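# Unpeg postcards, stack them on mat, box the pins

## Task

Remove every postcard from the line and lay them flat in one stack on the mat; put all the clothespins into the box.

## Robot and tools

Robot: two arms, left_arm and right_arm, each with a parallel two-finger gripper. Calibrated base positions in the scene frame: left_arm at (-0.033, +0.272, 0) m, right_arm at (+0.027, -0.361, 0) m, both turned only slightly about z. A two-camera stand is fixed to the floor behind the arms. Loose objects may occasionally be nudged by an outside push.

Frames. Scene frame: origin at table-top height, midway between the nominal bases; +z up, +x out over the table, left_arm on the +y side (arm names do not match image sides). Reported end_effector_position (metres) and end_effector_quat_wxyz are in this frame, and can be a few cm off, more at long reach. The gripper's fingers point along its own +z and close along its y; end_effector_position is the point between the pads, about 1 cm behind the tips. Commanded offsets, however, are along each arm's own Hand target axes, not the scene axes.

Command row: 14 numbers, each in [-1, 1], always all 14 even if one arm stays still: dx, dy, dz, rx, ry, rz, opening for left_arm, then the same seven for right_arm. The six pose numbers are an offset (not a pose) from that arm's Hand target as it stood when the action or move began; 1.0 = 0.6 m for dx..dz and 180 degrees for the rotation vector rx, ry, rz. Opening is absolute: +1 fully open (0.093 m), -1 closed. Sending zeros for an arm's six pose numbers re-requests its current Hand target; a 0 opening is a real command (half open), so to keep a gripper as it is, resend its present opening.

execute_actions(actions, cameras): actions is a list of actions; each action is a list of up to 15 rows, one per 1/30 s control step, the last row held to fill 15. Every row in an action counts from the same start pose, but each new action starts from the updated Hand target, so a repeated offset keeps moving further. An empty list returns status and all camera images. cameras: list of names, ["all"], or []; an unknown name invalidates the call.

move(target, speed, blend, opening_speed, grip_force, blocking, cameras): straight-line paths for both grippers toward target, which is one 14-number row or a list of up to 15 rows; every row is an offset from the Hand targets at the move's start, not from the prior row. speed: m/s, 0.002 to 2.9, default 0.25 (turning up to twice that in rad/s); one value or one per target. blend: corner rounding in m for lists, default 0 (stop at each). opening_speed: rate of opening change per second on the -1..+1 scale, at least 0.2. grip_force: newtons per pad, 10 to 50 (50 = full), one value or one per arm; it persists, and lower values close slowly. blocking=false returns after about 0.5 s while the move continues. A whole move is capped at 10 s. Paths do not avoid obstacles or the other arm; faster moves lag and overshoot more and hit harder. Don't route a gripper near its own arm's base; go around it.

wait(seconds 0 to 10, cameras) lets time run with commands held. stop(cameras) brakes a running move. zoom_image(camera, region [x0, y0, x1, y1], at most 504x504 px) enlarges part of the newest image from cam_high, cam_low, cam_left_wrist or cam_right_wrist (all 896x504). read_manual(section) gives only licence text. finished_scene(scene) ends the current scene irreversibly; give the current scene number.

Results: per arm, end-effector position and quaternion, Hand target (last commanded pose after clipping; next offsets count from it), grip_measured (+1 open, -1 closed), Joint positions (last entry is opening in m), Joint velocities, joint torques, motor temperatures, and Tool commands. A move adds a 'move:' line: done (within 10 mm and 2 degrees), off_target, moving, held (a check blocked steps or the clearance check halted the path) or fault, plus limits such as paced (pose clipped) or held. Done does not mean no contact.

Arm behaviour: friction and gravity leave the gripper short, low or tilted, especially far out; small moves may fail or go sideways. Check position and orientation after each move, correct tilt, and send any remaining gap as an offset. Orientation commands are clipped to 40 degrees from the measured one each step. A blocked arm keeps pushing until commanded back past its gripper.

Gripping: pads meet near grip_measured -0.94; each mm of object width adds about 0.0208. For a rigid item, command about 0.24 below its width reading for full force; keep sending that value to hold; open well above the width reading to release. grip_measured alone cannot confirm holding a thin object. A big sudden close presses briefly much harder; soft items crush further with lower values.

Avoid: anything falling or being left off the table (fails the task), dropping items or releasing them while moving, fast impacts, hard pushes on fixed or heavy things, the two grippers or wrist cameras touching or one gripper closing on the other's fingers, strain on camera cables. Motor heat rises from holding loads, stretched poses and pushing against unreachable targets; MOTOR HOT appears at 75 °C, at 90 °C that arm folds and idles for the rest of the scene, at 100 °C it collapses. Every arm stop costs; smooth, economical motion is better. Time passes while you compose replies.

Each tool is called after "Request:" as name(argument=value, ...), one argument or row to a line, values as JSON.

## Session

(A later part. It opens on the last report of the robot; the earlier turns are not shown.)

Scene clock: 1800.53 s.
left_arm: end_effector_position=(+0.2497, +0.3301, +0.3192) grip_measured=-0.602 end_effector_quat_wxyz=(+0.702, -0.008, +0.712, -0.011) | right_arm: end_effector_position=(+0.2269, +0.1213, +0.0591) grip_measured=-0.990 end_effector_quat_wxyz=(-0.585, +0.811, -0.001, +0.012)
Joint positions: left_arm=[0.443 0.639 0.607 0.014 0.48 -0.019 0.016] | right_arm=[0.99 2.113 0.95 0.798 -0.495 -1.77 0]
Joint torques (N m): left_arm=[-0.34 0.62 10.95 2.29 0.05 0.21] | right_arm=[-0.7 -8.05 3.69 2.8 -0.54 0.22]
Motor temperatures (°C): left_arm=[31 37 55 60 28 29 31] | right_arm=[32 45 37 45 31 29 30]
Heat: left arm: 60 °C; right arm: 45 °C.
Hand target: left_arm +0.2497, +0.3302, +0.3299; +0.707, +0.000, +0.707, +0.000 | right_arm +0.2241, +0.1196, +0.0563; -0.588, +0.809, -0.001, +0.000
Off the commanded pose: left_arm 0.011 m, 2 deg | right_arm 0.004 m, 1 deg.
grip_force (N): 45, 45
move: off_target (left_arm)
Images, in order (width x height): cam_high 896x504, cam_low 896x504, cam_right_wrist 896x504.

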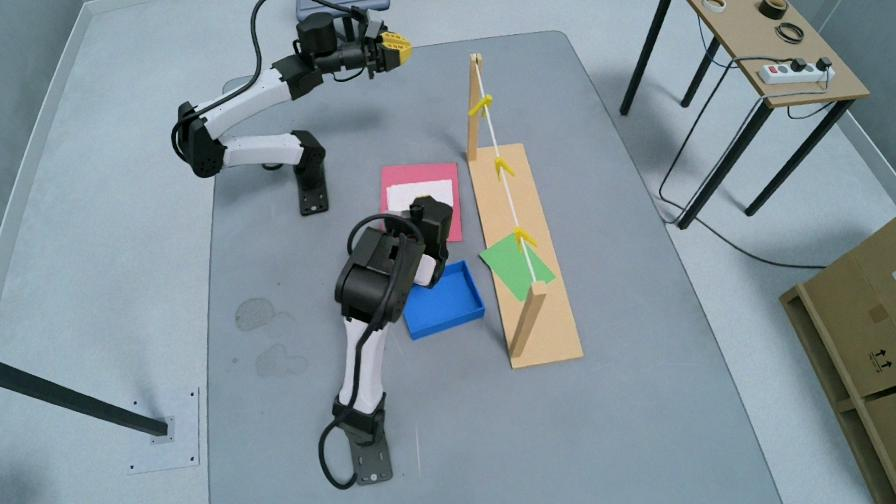

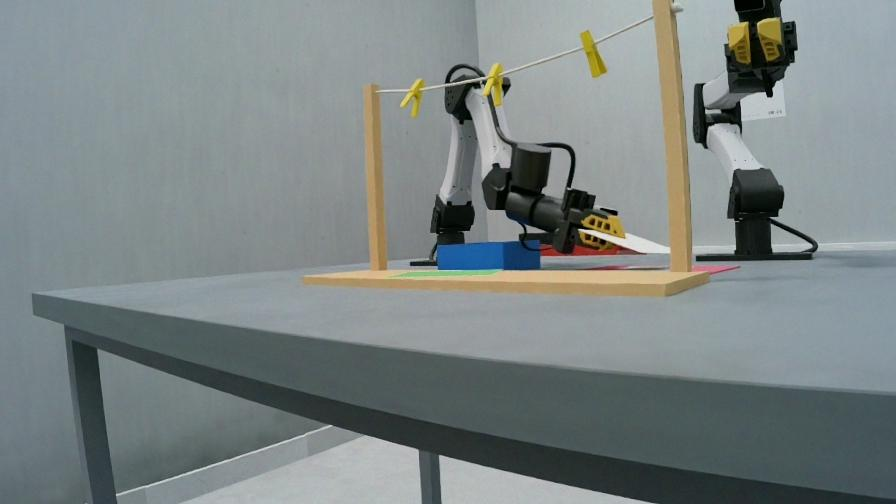

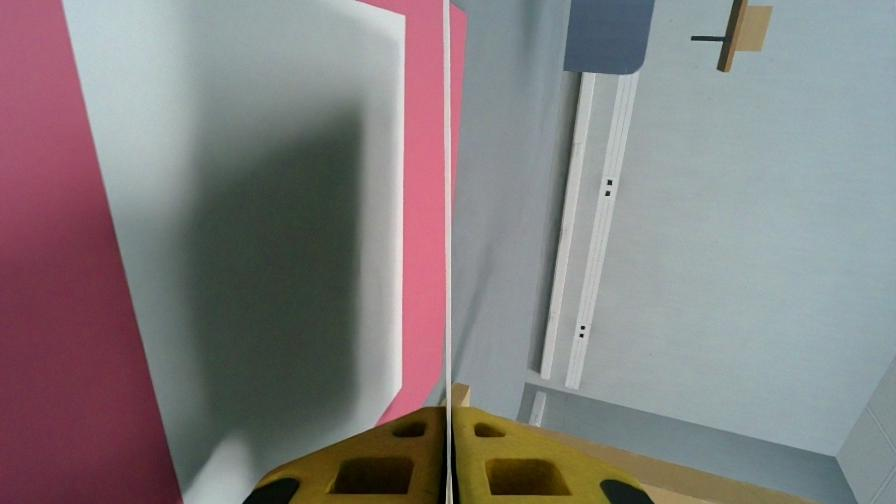

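Request:
move(
  target=[0,0,0,0,0,0,-0.6, -0.01,0.030,0.026,0.01,0,0,-1],
  speed=0.06,
  cameras=["cam_high","cam_low","cam_right_wrist"],
)

Request:
zoom_image(
  camera="cam_low",
  region=[500, 180, 760, 290],
)

Request:
zoom_image(
  camera="cam_high",
  region=[360, 150, 480, 260],
)

Scene clock: 1820.33 s.
left_arm: end_effector_position=(+0.2497, +0.3301, +0.3192) grip_measured=-0.602 end_effector_quat_wxyz=(+0.702, -0.008, +0.712, -0.011) | right_arm: end_effector_position=(+0.2221, +0.1271, +0.0356) grip_measured=-0.990 end_effector_quat_wxyz=(-0.597, +0.802, -0.001, +0.007)
Joint positions: left_arm=[0.443 0.639 0.607 0.014 0.48 -0.019 0.016] | right_arm=[1.004 2.219 0.95 0.937 -0.495 -1.744 0]
Joint torques (N m): left_arm=[-0.12 0.69 10.77 2.34 0.02 0.16] | right_arm=[0.32 -8.16 3.96 2.82 -0.32 0.24]
Motor temperatures (°C): left_arm=[31 37 56 60 28 29 31] | right_arm=[32 46 36 45 31 29 30]
Heat: left arm: 60 °C; right arm: 46 °C.
Hand target: left_arm +0.2497, +0.3302, +0.3299; +0.707, +0.000, +0.707, +0.000 | right_arm +0.2181, +0.1289, +0.0345; -0.601, +0.799, +0.000, +0.000
Off the commanded pose: left_arm 0.011 m, 2 deg | right_arm 0.005 m, 1 deg.
grip_force (N): 45, 45
move: off_target (left_arm)
Images, in order (width x height): cam_high 896x504, cam_low 896x504, cam_right_wrist 896x504.

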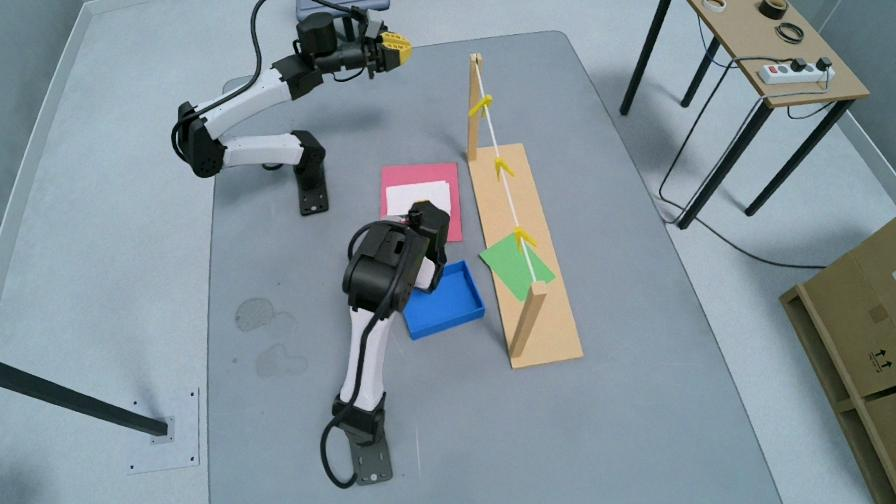

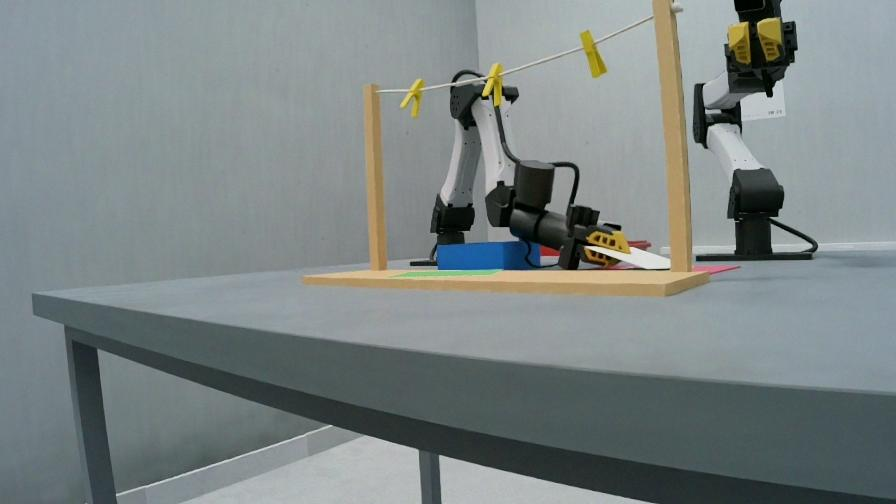

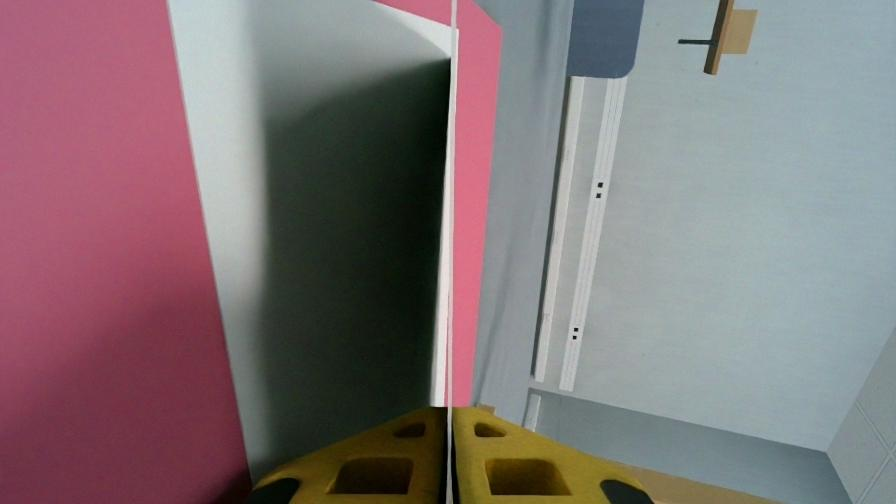

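Scaled by 1.938.

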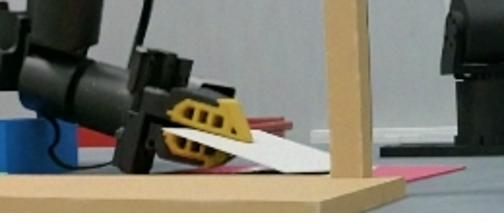

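Scaled by 4.200.

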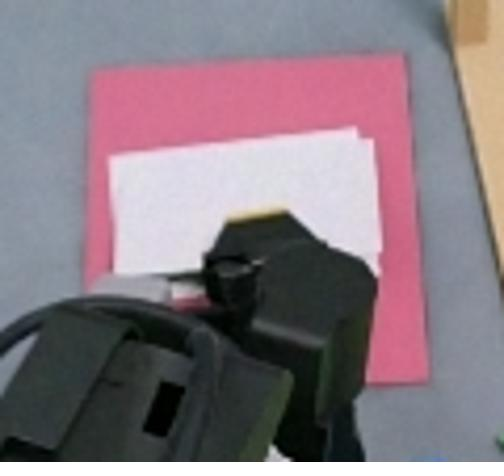

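Request:
move(
  target=[
    [0,0,0,0,0,0,-0.6, 0,0,0,0,0,0,-0.65],
    [0,0,0,0,0,0,-0.6, 0,0,-0.07,0,0,0,-0.65],
    [0,0,0,0,0,0,-0.6, 0,-0.12,-0.13,0,0,0,-0.65],
  ],
  speed=0.1,
  opening_speed=0.4,
  cameras=["cam_high","cam_low"],
)

Request:
zoom_image(
  camera="cam_high",
  region=[360, 150, 480, 260],
)

Scene clock: 1850.63 s.
left_arm: end_effector_position=(+0.2497, +0.3301, +0.3192) grip_measured=-0.602 end_effector_quat_wxyz=(+0.702, -0.008, +0.712, -0.011) | right_arm: end_effector_position=(+0.2184, +0.0737, +0.1130) grip_measured=-0.652 end_effector_quat_wxyz=(-0.591, +0.807, -0.010, +0.002)
Joint positions: left_arm=[0.443 0.639 0.607 0.014 0.48 -0.019 0.016] | right_arm=[0.934 1.823 0.794 0.666 -0.556 -1.761 0.014]
Joint torques (N m): left_arm=[-0.14 0.64 10.88 2.27 0.04 0.16] | right_arm=[-0.91 -8.73 5.49 2.51 -0.55 0.06]
Motor temperatures (°C): left_arm=[31 37 57 61 28 29 31] | right_arm=[32 48 35 47 31 29 30]
Heat: left arm: 61 °C; right arm: 48 °C.
Hand target: left_arm +0.2497, +0.3302, +0.3299; +0.707, +0.000, +0.707, +0.000 | right_arm +0.2180, +0.0740, +0.1254; -0.601, +0.799, +0.000, +0.000
Off the commanded pose: left_arm 0.011 m, 2 deg | right_arm 0.012 m, 2 deg.
grip_force (N): 45, 45
move: off_target (left_arm, right_arm)
Images, in order (width x height): cam_high 896x504, cam_low 896x504.

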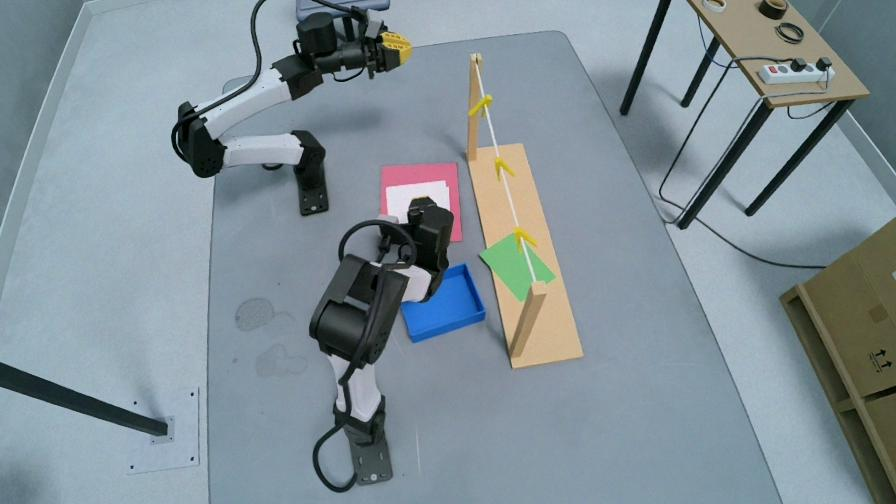

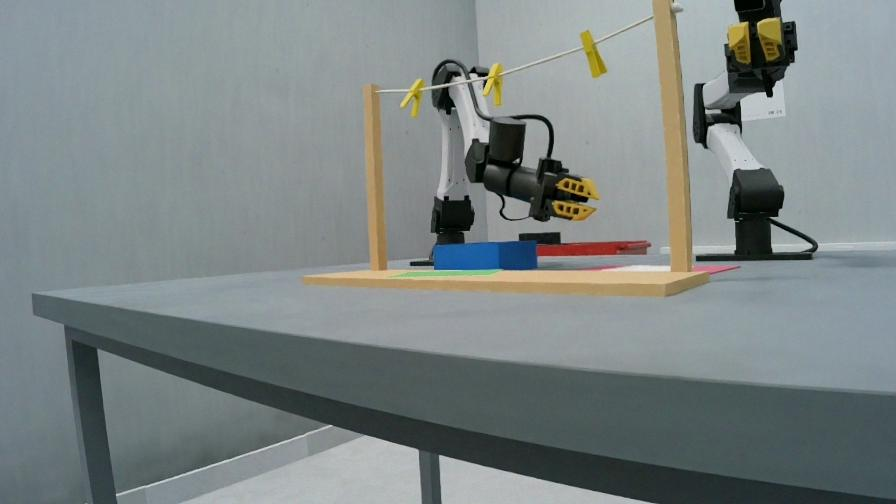

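Scaled by 4.200.

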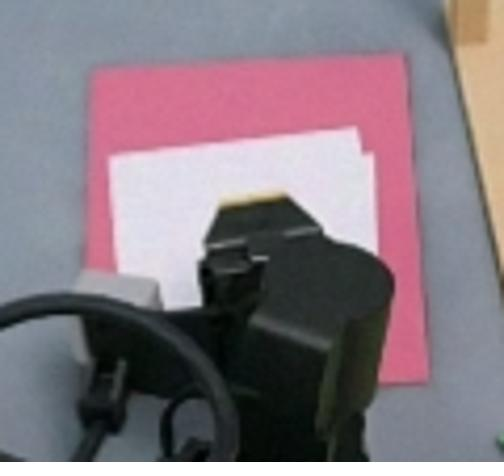

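Request:
move(
  target=[
    [0,0,0,0,0,0,-0.6, 0.1367,-0.005,-0.13,0.0237,0.3625,0.6177,-1],
    [0,0,0,0,0,0,-0.6, 0.3033,0.1216,-0.2113,0.0237,0.3625,0.6177,-1],
  ],
  speed=0.22,
  blend=0.02,
  cameras=["all"],
)

Scene clock: 1983.10 s.
left_arm: end_effector_position=(+0.2497, +0.3301, +0.3191) grip_measured=-0.602 end_effector_quat_wxyz=(+0.701, -0.008, +0.713, -0.011) | right_arm: end_effector_position=(+0.3992, -0.0717, +0.0921) grip_measured=-0.990 end_effector_quat_wxyz=(+0.279, -0.324, +0.899, +0.093)
Joint positions: left_arm=[0.443 0.639 0.607 0.014 0.48 -0.019 0.016] | right_arm=[0.626 1.854 1.315 -0.434 -0.003 -0.03 0]
Joint torques (N m): left_arm=[-0.14 0.47 11.17 2.3 0.03 0.23] | right_arm=[-0.46 -7.79 5.14 2.26 -0.31 0.01]
Motor temperatures (°C): left_arm=[31 35 61 62 28 29 31] | right_arm=[32 48 36 46 31 29 30]
Heat: left arm: 62 °C; right arm: 48 °C.
Hand target: left_arm +0.2497, +0.3302, +0.3298; +0.707, +0.000, +0.707, +0.000 | right_arm +0.3999, -0.0682, +0.0904; +0.282, -0.326, +0.896, +0.102
Off the commanded pose: left_arm 0.011 m, 2 deg | right_arm 0.004 m, 1 deg.
grip_force (N): 45, 45
move: off_target (left_arm)

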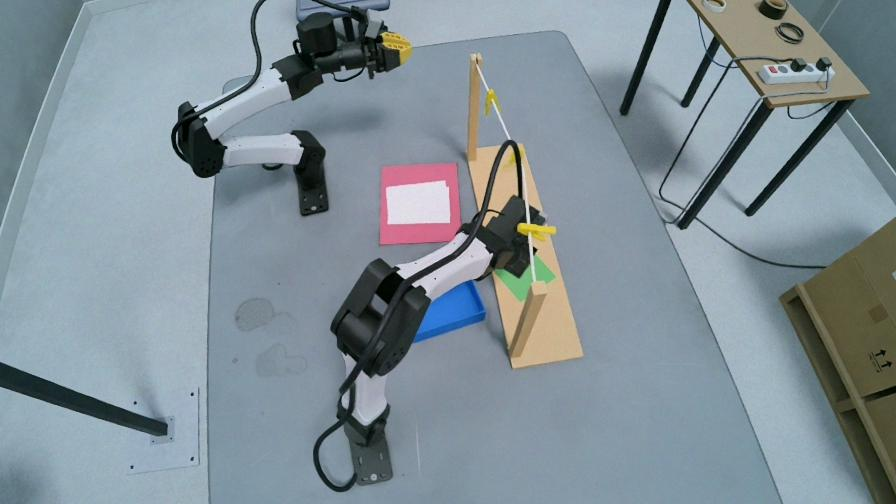

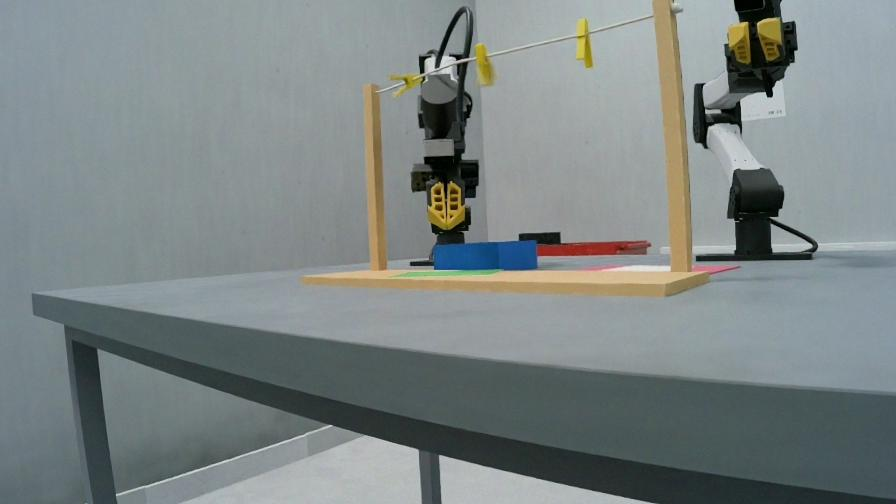

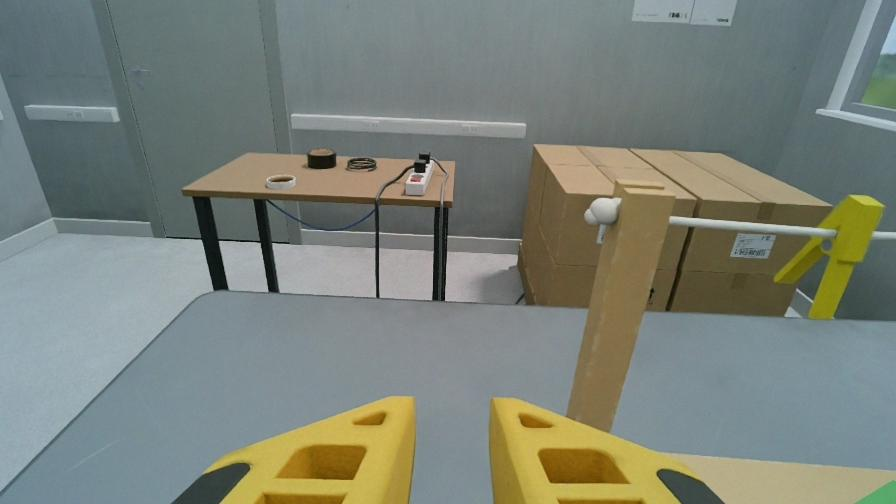

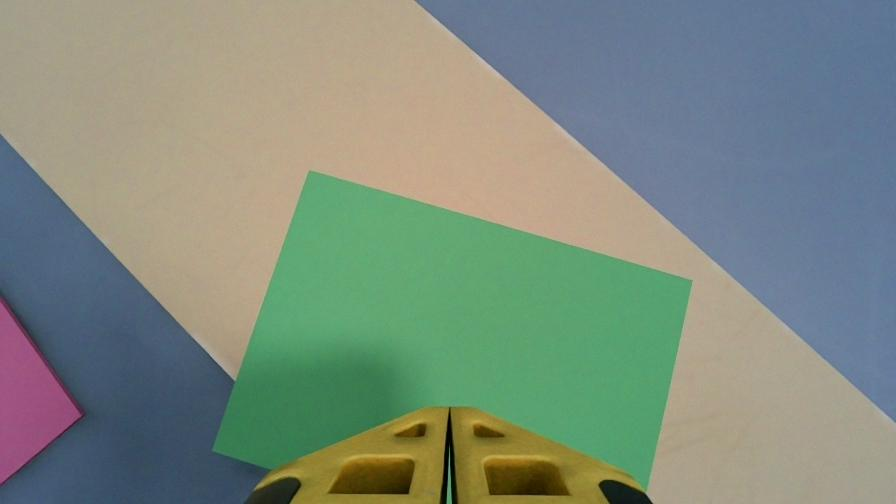

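Request:
move(
  target=[0,0,0,0,0,0,-0.6, 0.044,0,0.063,0,0,0,-1],
  speed=0.08,
  cameras=["cam_right_wrist","cam_low"],
)

Scene clock: 2006.53 s.
left_arm: end_effector_position=(+0.2497, +0.3301, +0.3191) grip_measured=-0.602 end_effector_quat_wxyz=(+0.701, -0.008, +0.713, -0.011) | right_arm: end_effector_position=(+0.3997, -0.0711, +0.0467) grip_measured=-0.990 end_effector_quat_wxyz=(+0.280, -0.324, +0.899, +0.093)
Joint positions: left_arm=[0.443 0.639 0.607 0.014 0.48 -0.019 0.016] | right_arm=[0.626 1.921 1.21 -0.261 -0.004 -0.031 0]
Joint torques (N m): left_arm=[-0.16 0.46 11.29 2.28 -0.02 0.22] | right_arm=[-0.47 -7.88 4.77 2.25 -0.31 0]
Motor temperatures (°C): left_arm=[31 35 61 62 28 29 30] | right_arm=[31 48 36 45 31 29 30]
Heat: left arm: 62 °C; right arm: 48 °C.
Hand target: left_arm +0.2497, +0.3302, +0.3298; +0.707, +0.000, +0.707, +0.000 | right_arm +0.3999, -0.0682, +0.0443; +0.282, -0.326, +0.896, +0.102
Off the commanded pose: left_arm 0.011 m, 2 deg | right_arm 0.004 m, 1 deg.
grip_force (N): 45, 45
move: off_target (left_arm)
Images, in order (width x height): cam_low 896x504, cam_right_wrist 896x504.

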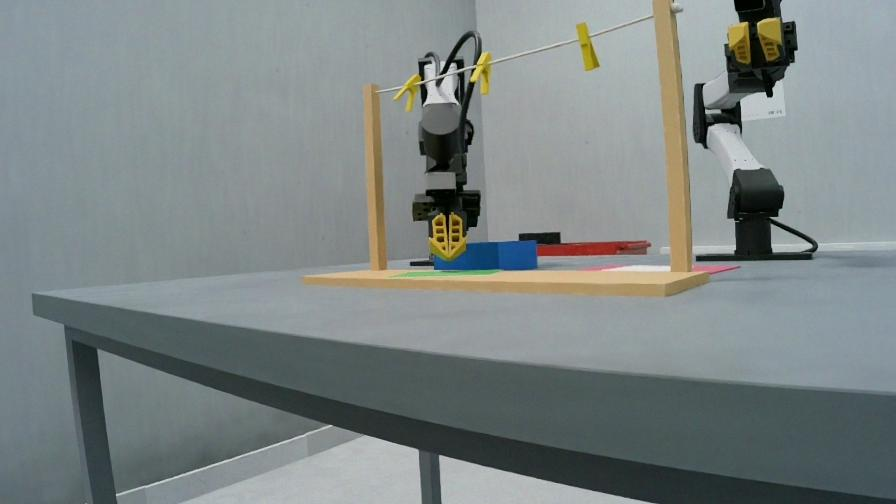

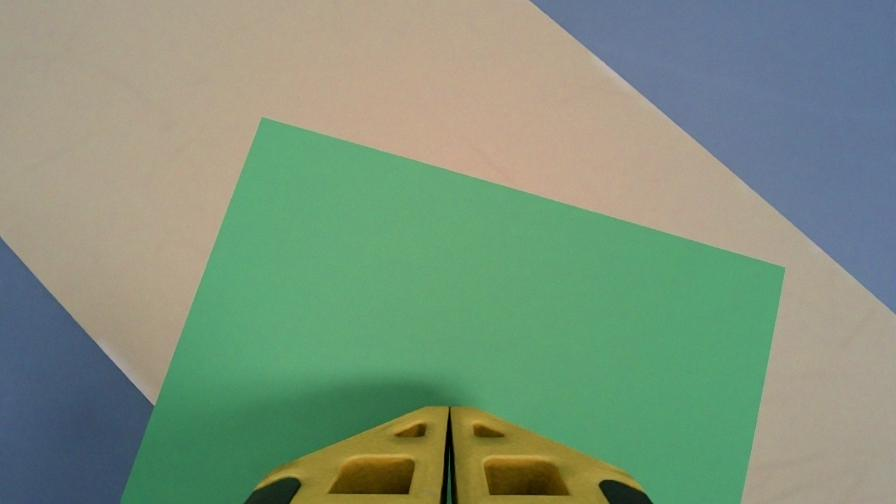

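Request:
move(
  target=[0,0,0,0,0,0,-0.6, 0.0115,0,0.0164,0,0,0,-1],
  speed=0.03,
  cameras=["cam_low"],
)

Request:
zoom_image(
  camera="cam_low",
  region=[380, 200, 540, 300],
)

Scene clock: 2014.00 s.
left_arm: end_effector_position=(+0.2497, +0.3301, +0.3191) grip_measured=-0.602 end_effector_quat_wxyz=(+0.701, -0.008, +0.713, -0.011) | right_arm: end_effector_position=(+0.4003, -0.0707, +0.0363) grip_measured=-0.990 end_effector_quat_wxyz=(+0.282, -0.324, +0.898, +0.094)
Joint positions: left_arm=[0.443 0.639 0.607 0.014 0.48 -0.019 0.016] | right_arm=[0.626 1.941 1.188 -0.216 -0.004 -0.031 0]
Joint torques (N m): left_arm=[0.01 0.43 10.74 2.35 0.06 0.12] | right_arm=[-0.46 -7.76 4.57 2.28 -0.31 0]
Motor temperatures (°C): left_arm=[31 34 61 62 28 29 30] | right_arm=[31 49 36 45 31 29 30]
Heat: left arm: 62 °C; right arm: 49 °C.
Hand target: left_arm +0.2497, +0.3302, +0.3298; +0.707, +0.000, +0.707, +0.000 | right_arm +0.4000, -0.0682, +0.0324; +0.282, -0.326, +0.896, +0.102
Off the commanded pose: left_arm 0.011 m, 2 deg | right_arm 0.005 m, 1 deg.
grip_force (N): 45, 45
move: off_target (left_arm)
Images, in order (width x height): cam_low 896x504.

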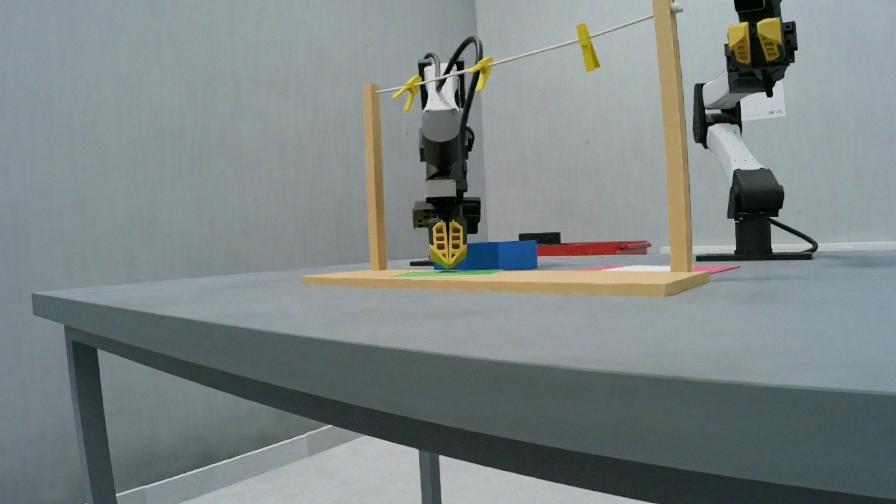

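Scaled by 3.150.

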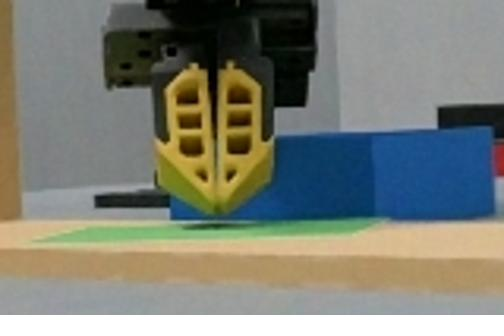

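Request:
move(
  target=[0,0,0,0,0,0,-0.6, 0.0067,0,0.0096,0,0,0,-1],
  speed=0.02,
  cameras=["cam_low"],
)

Request:
zoom_image(
  camera="cam_low",
  region=[380, 200, 540, 300],
)

Scene clock: 2020.17 s.
left_arm: end_effector_position=(+0.2497, +0.3301, +0.3191) grip_measured=-0.602 end_effector_quat_wxyz=(+0.701, -0.008, +0.713, -0.011) | right_arm: end_effector_position=(+0.4008, -0.0703, +0.0307) grip_measured=-0.990 end_effector_quat_wxyz=(+0.283, -0.324, +0.898, +0.094)
Joint positions: left_arm=[0.443 0.639 0.607 0.014 0.48 -0.019 0.016] | right_arm=[0.626 1.952 1.177 -0.19 -0.004 -0.031 0]
Joint torques (N m): left_arm=[0.01 0.66 10.96 2.32 -0.01 0.18] | right_arm=[-0.46 -7.61 4.41 2.28 -0.31 0]
Motor temperatures (°C): left_arm=[31 34 61 62 28 29 30] | right_arm=[31 48 36 44 31 29 30]
Heat: left arm: 62 °C; right arm: 48 °C.
Hand target: left_arm +0.2497, +0.3302, +0.3298; +0.707, +0.000, +0.707, +0.000 | right_arm +0.3999, -0.0683, +0.0253; +0.282, -0.326, +0.896, +0.102
Off the commanded pose: left_arm 0.011 m, 2 deg | right_arm 0.006 m, 1 deg.
grip_force (N): 45, 45
move: off_target (left_arm)
Images, in order (width x height): cam_low 896x504.

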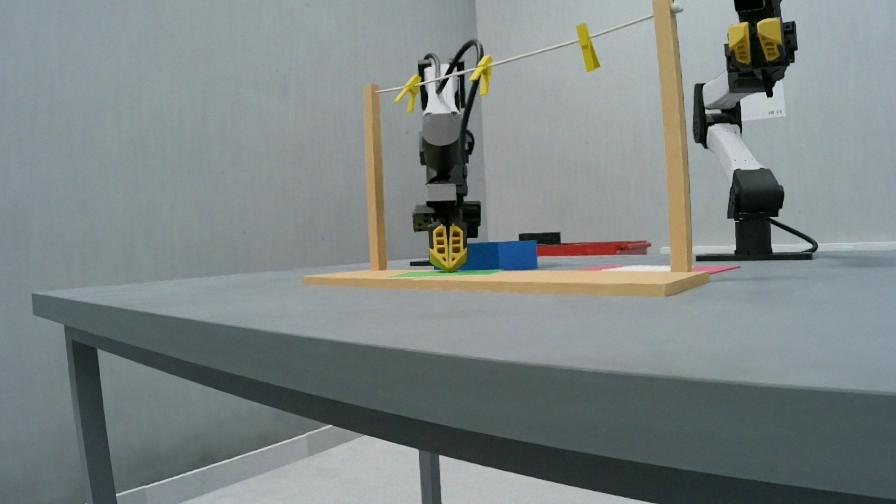

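Scaled by 3.150.

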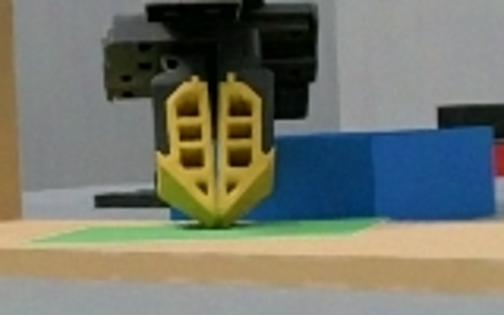

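Request:
move(
  target=[0,0,0,0,0,0,-0.6, 0.0067,0,0.0096,0,0,0,-1],
  speed=0.02,
  cameras=["cam_low"],
)

Request:
zoom_image(
  camera="cam_low",
  region=[380, 200, 540, 300],
)

Scene clock: 2028.27 s.
left_arm: end_effector_position=(+0.2497, +0.3301, +0.3191) grip_measured=-0.602 end_effector_quat_wxyz=(+0.701, -0.008, +0.713, -0.011) | right_arm: end_effector_position=(+0.4044, -0.0675, +0.0297) grip_measured=-0.990 end_effector_quat_wxyz=(+0.294, -0.323, +0.894, +0.098)
Joint positions: left_arm=[0.443 0.639 0.607 0.014 0.48 -0.019 0.016] | right_arm=[0.626 1.96 1.169 -0.149 -0.004 -0.031 0]
Joint torques (N m): left_arm=[-0.01 0.72 11.08 2.32 0.07 0.21] | right_arm=[-0.47 -7.17 4.11 2.14 -0.31 0]
Motor temperatures (°C): left_arm=[31 34 61 62 28 29 30] | right_arm=[31 48 36 44 31 29 30]
Heat: left arm: 62 °C; right arm: 48 °C.
Hand target: left_arm +0.2497, +0.3302, +0.3298; +0.707, +0.000, +0.707, +0.000 | right_arm +0.3999, -0.0682, +0.0183; +0.282, -0.326, +0.896, +0.102
Off the commanded pose: left_arm 0.011 m, 2 deg | right_arm 0.012 m, 2 deg.
grip_force (N): 45, 45
move: off_target (left_arm, right_arm)
Images, in order (width x height): cam_low 896x504.

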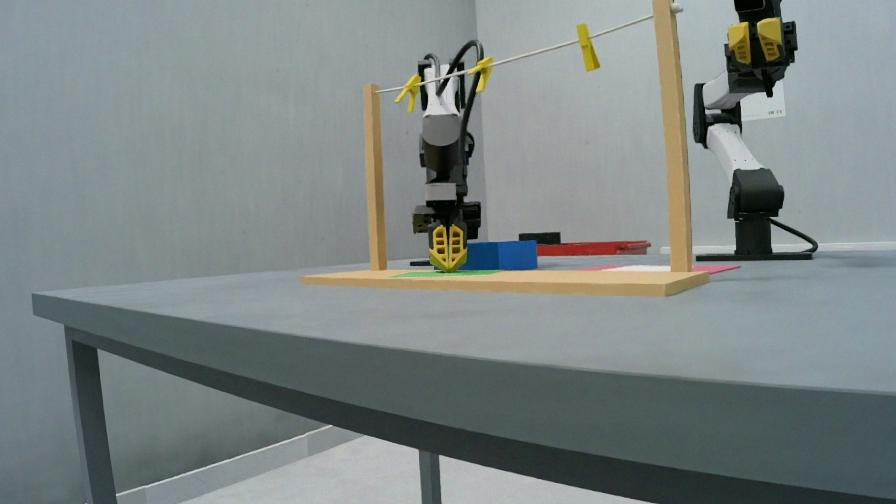

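Scaled by 3.150.

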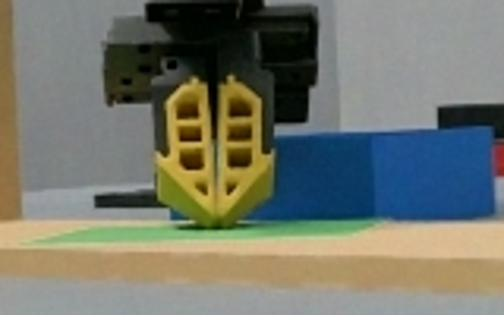

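Request:
move(
  target=[0,0,0,0,0,0,-0.6, -0.0386,0.152,0.027,0,0,0,-1],
  speed=0.05,
  cameras=["all"],
)

Scene clock: 2041.47 s.
left_arm: end_effector_position=(+0.2497, +0.3301, +0.3191) grip_measured=-0.602 end_effector_quat_wxyz=(+0.701, -0.008, +0.713, -0.011) | right_arm: end_effector_position=(+0.3685, +0.0201, +0.0298) grip_measured=-0.990 end_effector_quat_wxyz=(+0.300, -0.319, +0.892, +0.116)
Joint positions: left_arm=[0.443 0.639 0.607 0.014 0.48 -0.019 0.016] | right_arm=[0.839 2.066 1.315 -0.172 0.098 0.154 0]
Joint torques (N m): left_arm=[-0.17 0.43 11.29 2.24 0 0.12] | right_arm=[0.7 -7.36 6.71 1.62 0.07 -0.01]
Motor temperatures (°C): left_arm=[31 34 62 62 28 29 30] | right_arm=[31 48 36 43 31 29 30]
Heat: left arm: 62 °C; right arm: 48 °C.
Hand target: left_arm +0.2497, +0.3302, +0.3298; +0.707, +0.000, +0.707, +0.000 | right_arm +0.3631, +0.0198, +0.0182; +0.282, -0.326, +0.897, +0.102
Off the commanded pose: left_arm 0.011 m, 2 deg | right_arm 0.013 m, 3 deg.
grip_force (N): 45, 45
move: off_target (left_arm, right_arm)

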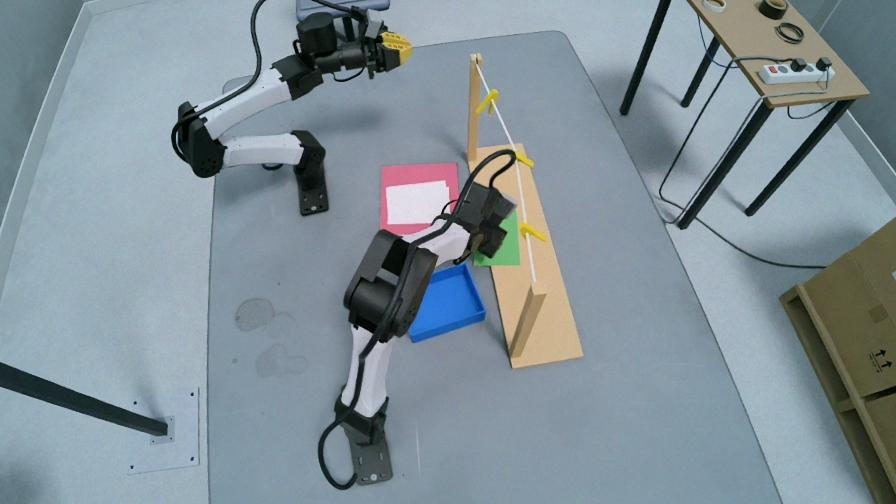

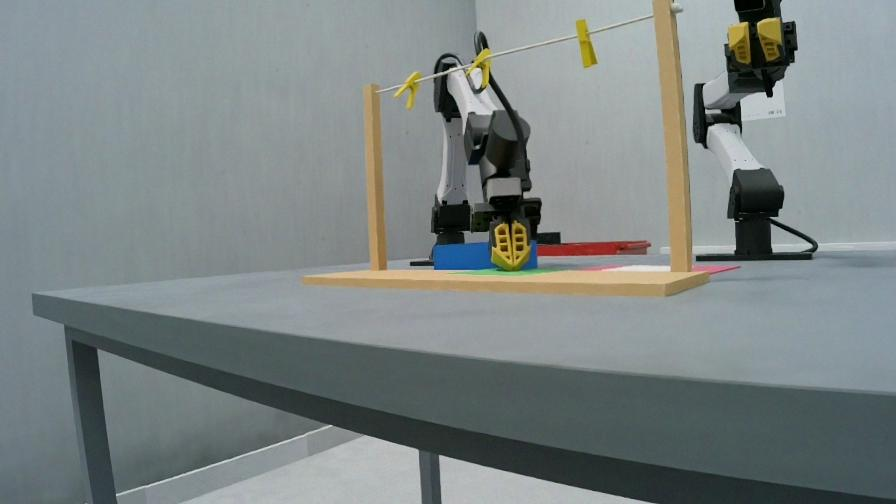

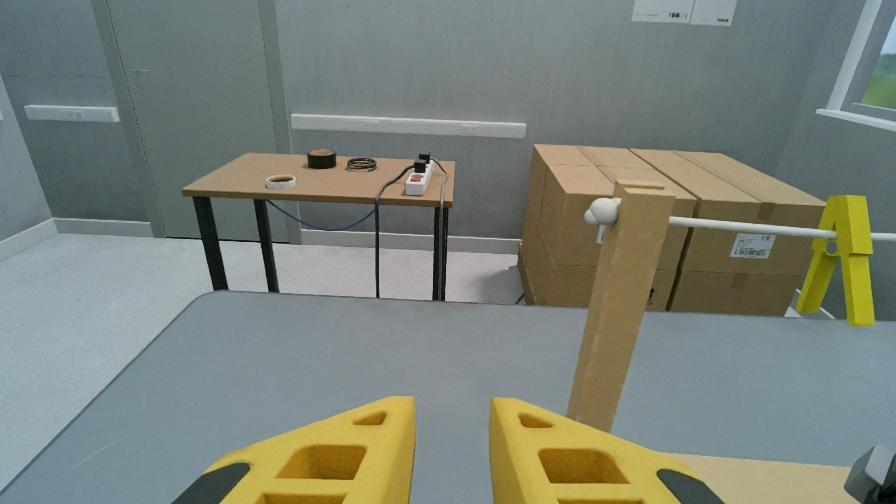

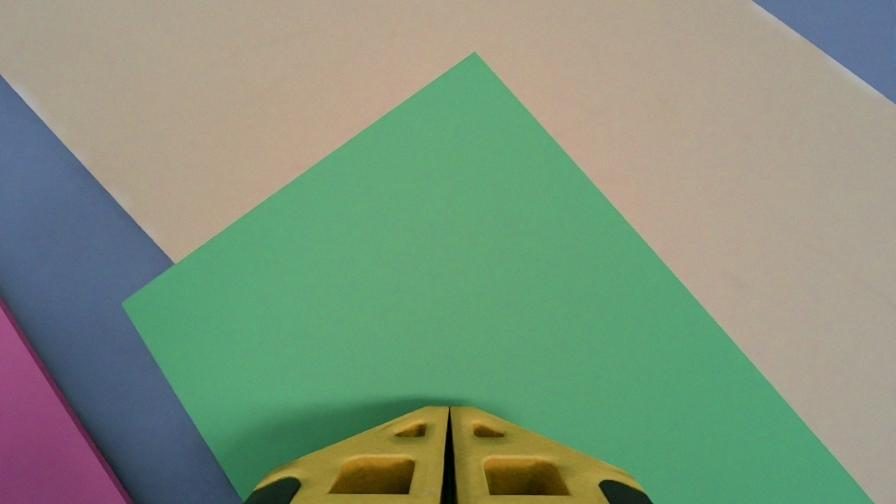

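Request:
move(
  target=[
    [0,0,0,0,0,0,-0.6, -0.0689,0,-0.0983,0,0,0,-1],
    [0,0,0,0,0,0,-0.6, 0.027,0.0697,-0.1555,0.2203,0.0726,-0.2725,-0.6],
  ],
  speed=0.15,
  cameras=["all"],
)

Scene clock: 2098.57 s.
left_arm: end_effector_position=(+0.2497, +0.3301, +0.3191) grip_measured=-0.602 end_effector_quat_wxyz=(+0.701, -0.008, +0.713, -0.011) | right_arm: end_effector_position=(+0.2836, +0.0037, +0.0804) grip_measured=-0.602 end_effector_quat_wxyz=(+0.284, -0.559, +0.694, -0.354)
Joint positions: left_arm=[0.443 0.639 0.607 0.014 0.48 -0.019 0.016] | right_arm=[1.233 2.153 1.585 -0.883 0.936 -0.151 0.016]
Joint torques (N m): left_arm=[-0.24 0.58 10.96 2.22 0.08 0.16] | right_arm=[0.08 -8.85 7.13 0.68 0.66 0.02]
Motor temperatures (°C): left_arm=[31 34 63 63 28 29 30] | right_arm=[32 49 38 41 31 29 30]
Heat: left arm: 63 °C; right arm: 49 °C.
Hand target: left_arm +0.2497, +0.3302, +0.3298; +0.707, +0.000, +0.707, +0.000 | right_arm +0.2851, +0.0090, +0.0854; +0.290, -0.558, +0.690, -0.357
Off the commanded pose: left_arm 0.011 m, 2 deg | right_arm 0.007 m, 1 deg.
grip_force (N): 45, 45
move: off_target (left_arm)

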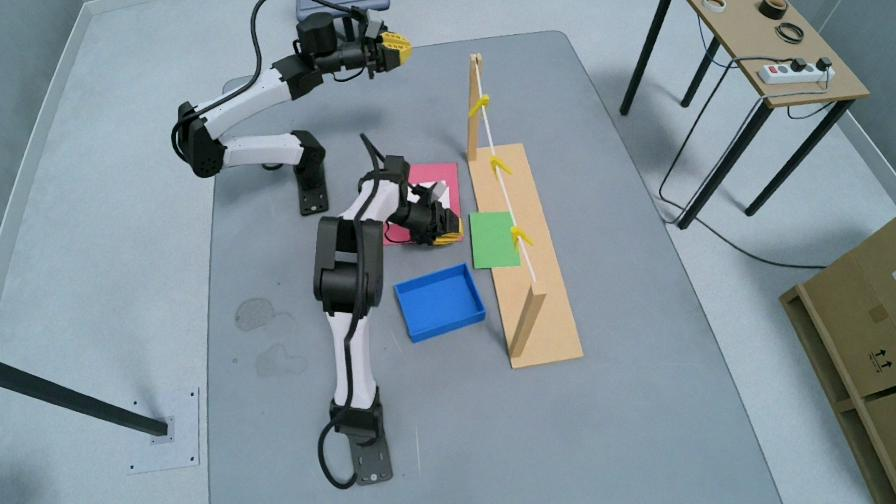

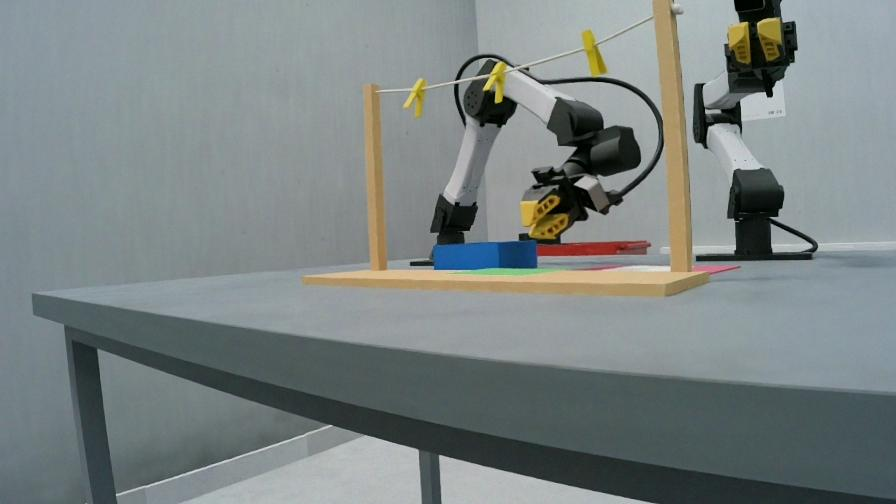

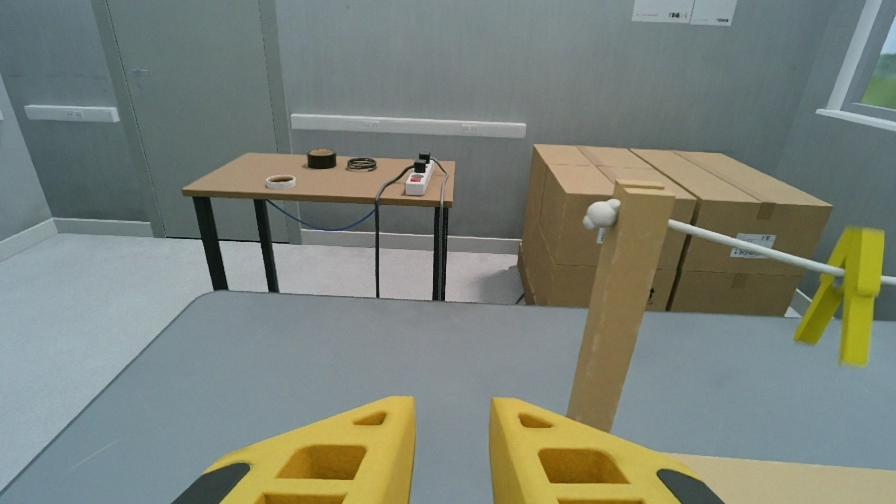

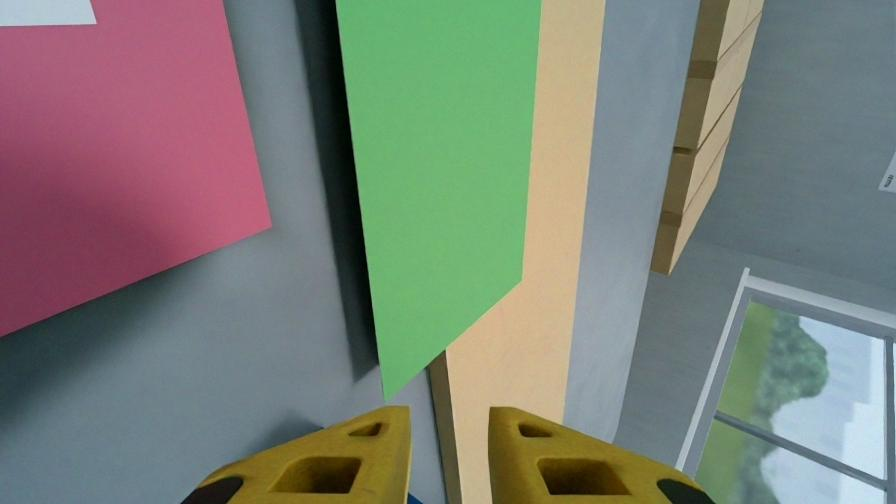

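Request:
move(
  target=[0,0,0,0,0,0,-0.6, -0.0059,0.0524,0.0705,0,0,0,-0.6],
  speed=0.1,
  cameras=["cam_low","cam_right_wrist","cam_high"],
)

Request:
zoom_image(
  camera="cam_low",
  region=[440, 200, 640, 300],
)

Scene clock: 2123.30 s.
left_arm: end_effector_position=(+0.2497, +0.3301, +0.3191) grip_measured=-0.602 end_effector_quat_wxyz=(+0.701, -0.008, +0.713, -0.011) | right_arm: end_effector_position=(+0.2996, +0.0110, +0.0375) grip_measured=-0.602 end_effector_quat_wxyz=(+0.289, -0.560, +0.692, -0.353)
Joint positions: left_arm=[0.443 0.639 0.607 0.014 0.48 -0.019 0.016] | right_arm=[1.204 2.241 1.541 -0.694 0.937 -0.213 0.016]
Joint torques (N m): left_arm=[-0.1 0.42 11.02 2.32 0.03 0.13] | right_arm=[-0.7 -9.7 4.18 1.07 0.58 -0.01]
Motor temperatures (°C): left_arm=[31 33 63 63 28 29 30] | right_arm=[31 48 38 39 31 29 30]
Heat: left arm: 63 °C; right arm: 48 °C.
Hand target: left_arm +0.2497, +0.3302, +0.3298; +0.707, +0.000, +0.707, +0.000 | right_arm +0.3018, +0.0092, +0.0353; +0.290, -0.558, +0.690, -0.357
Off the commanded pose: left_arm 0.011 m, 2 deg | right_arm 0.004 m, 1 deg.
grip_force (N): 45, 45
move: off_target (left_arm)
Images, in order (width x height): cam_high 896x504, cam_low 896x504, cam_right_wrist 896x504.

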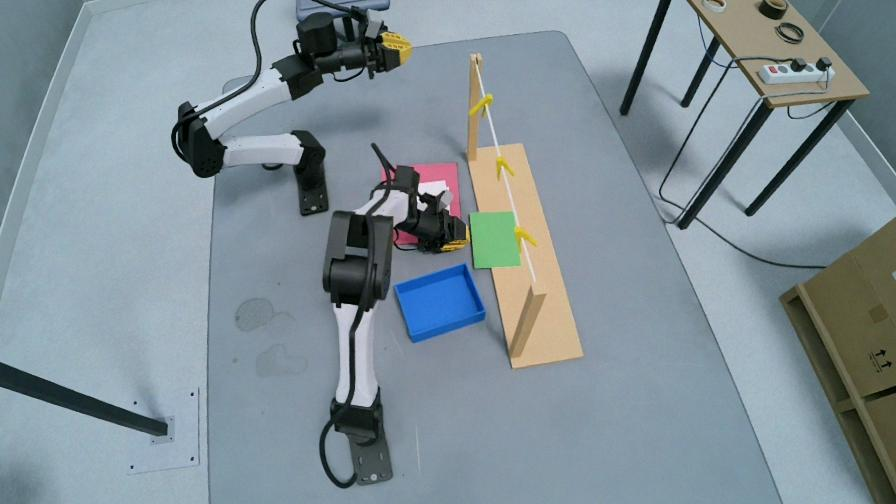

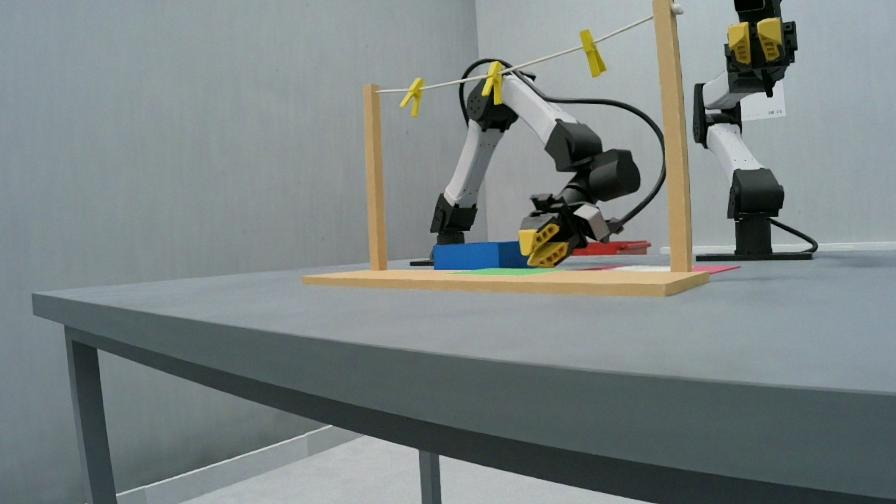

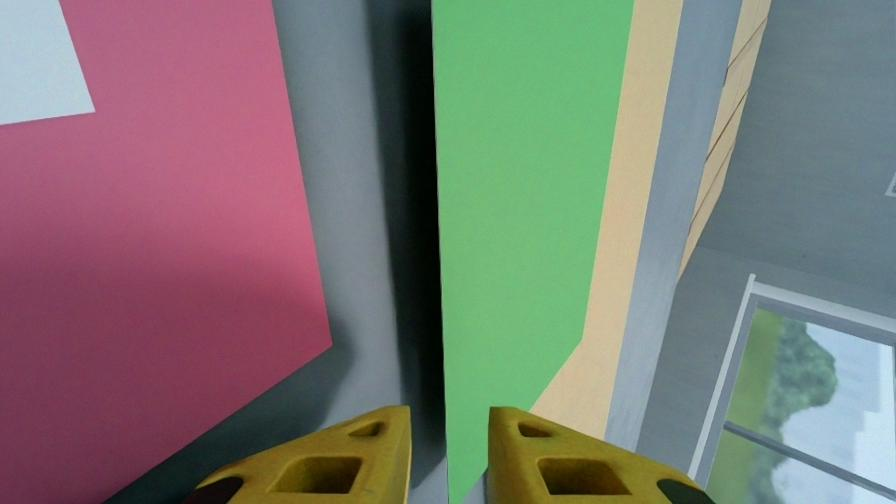

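Scaled by 2.520.

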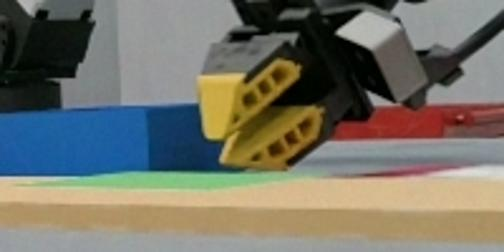

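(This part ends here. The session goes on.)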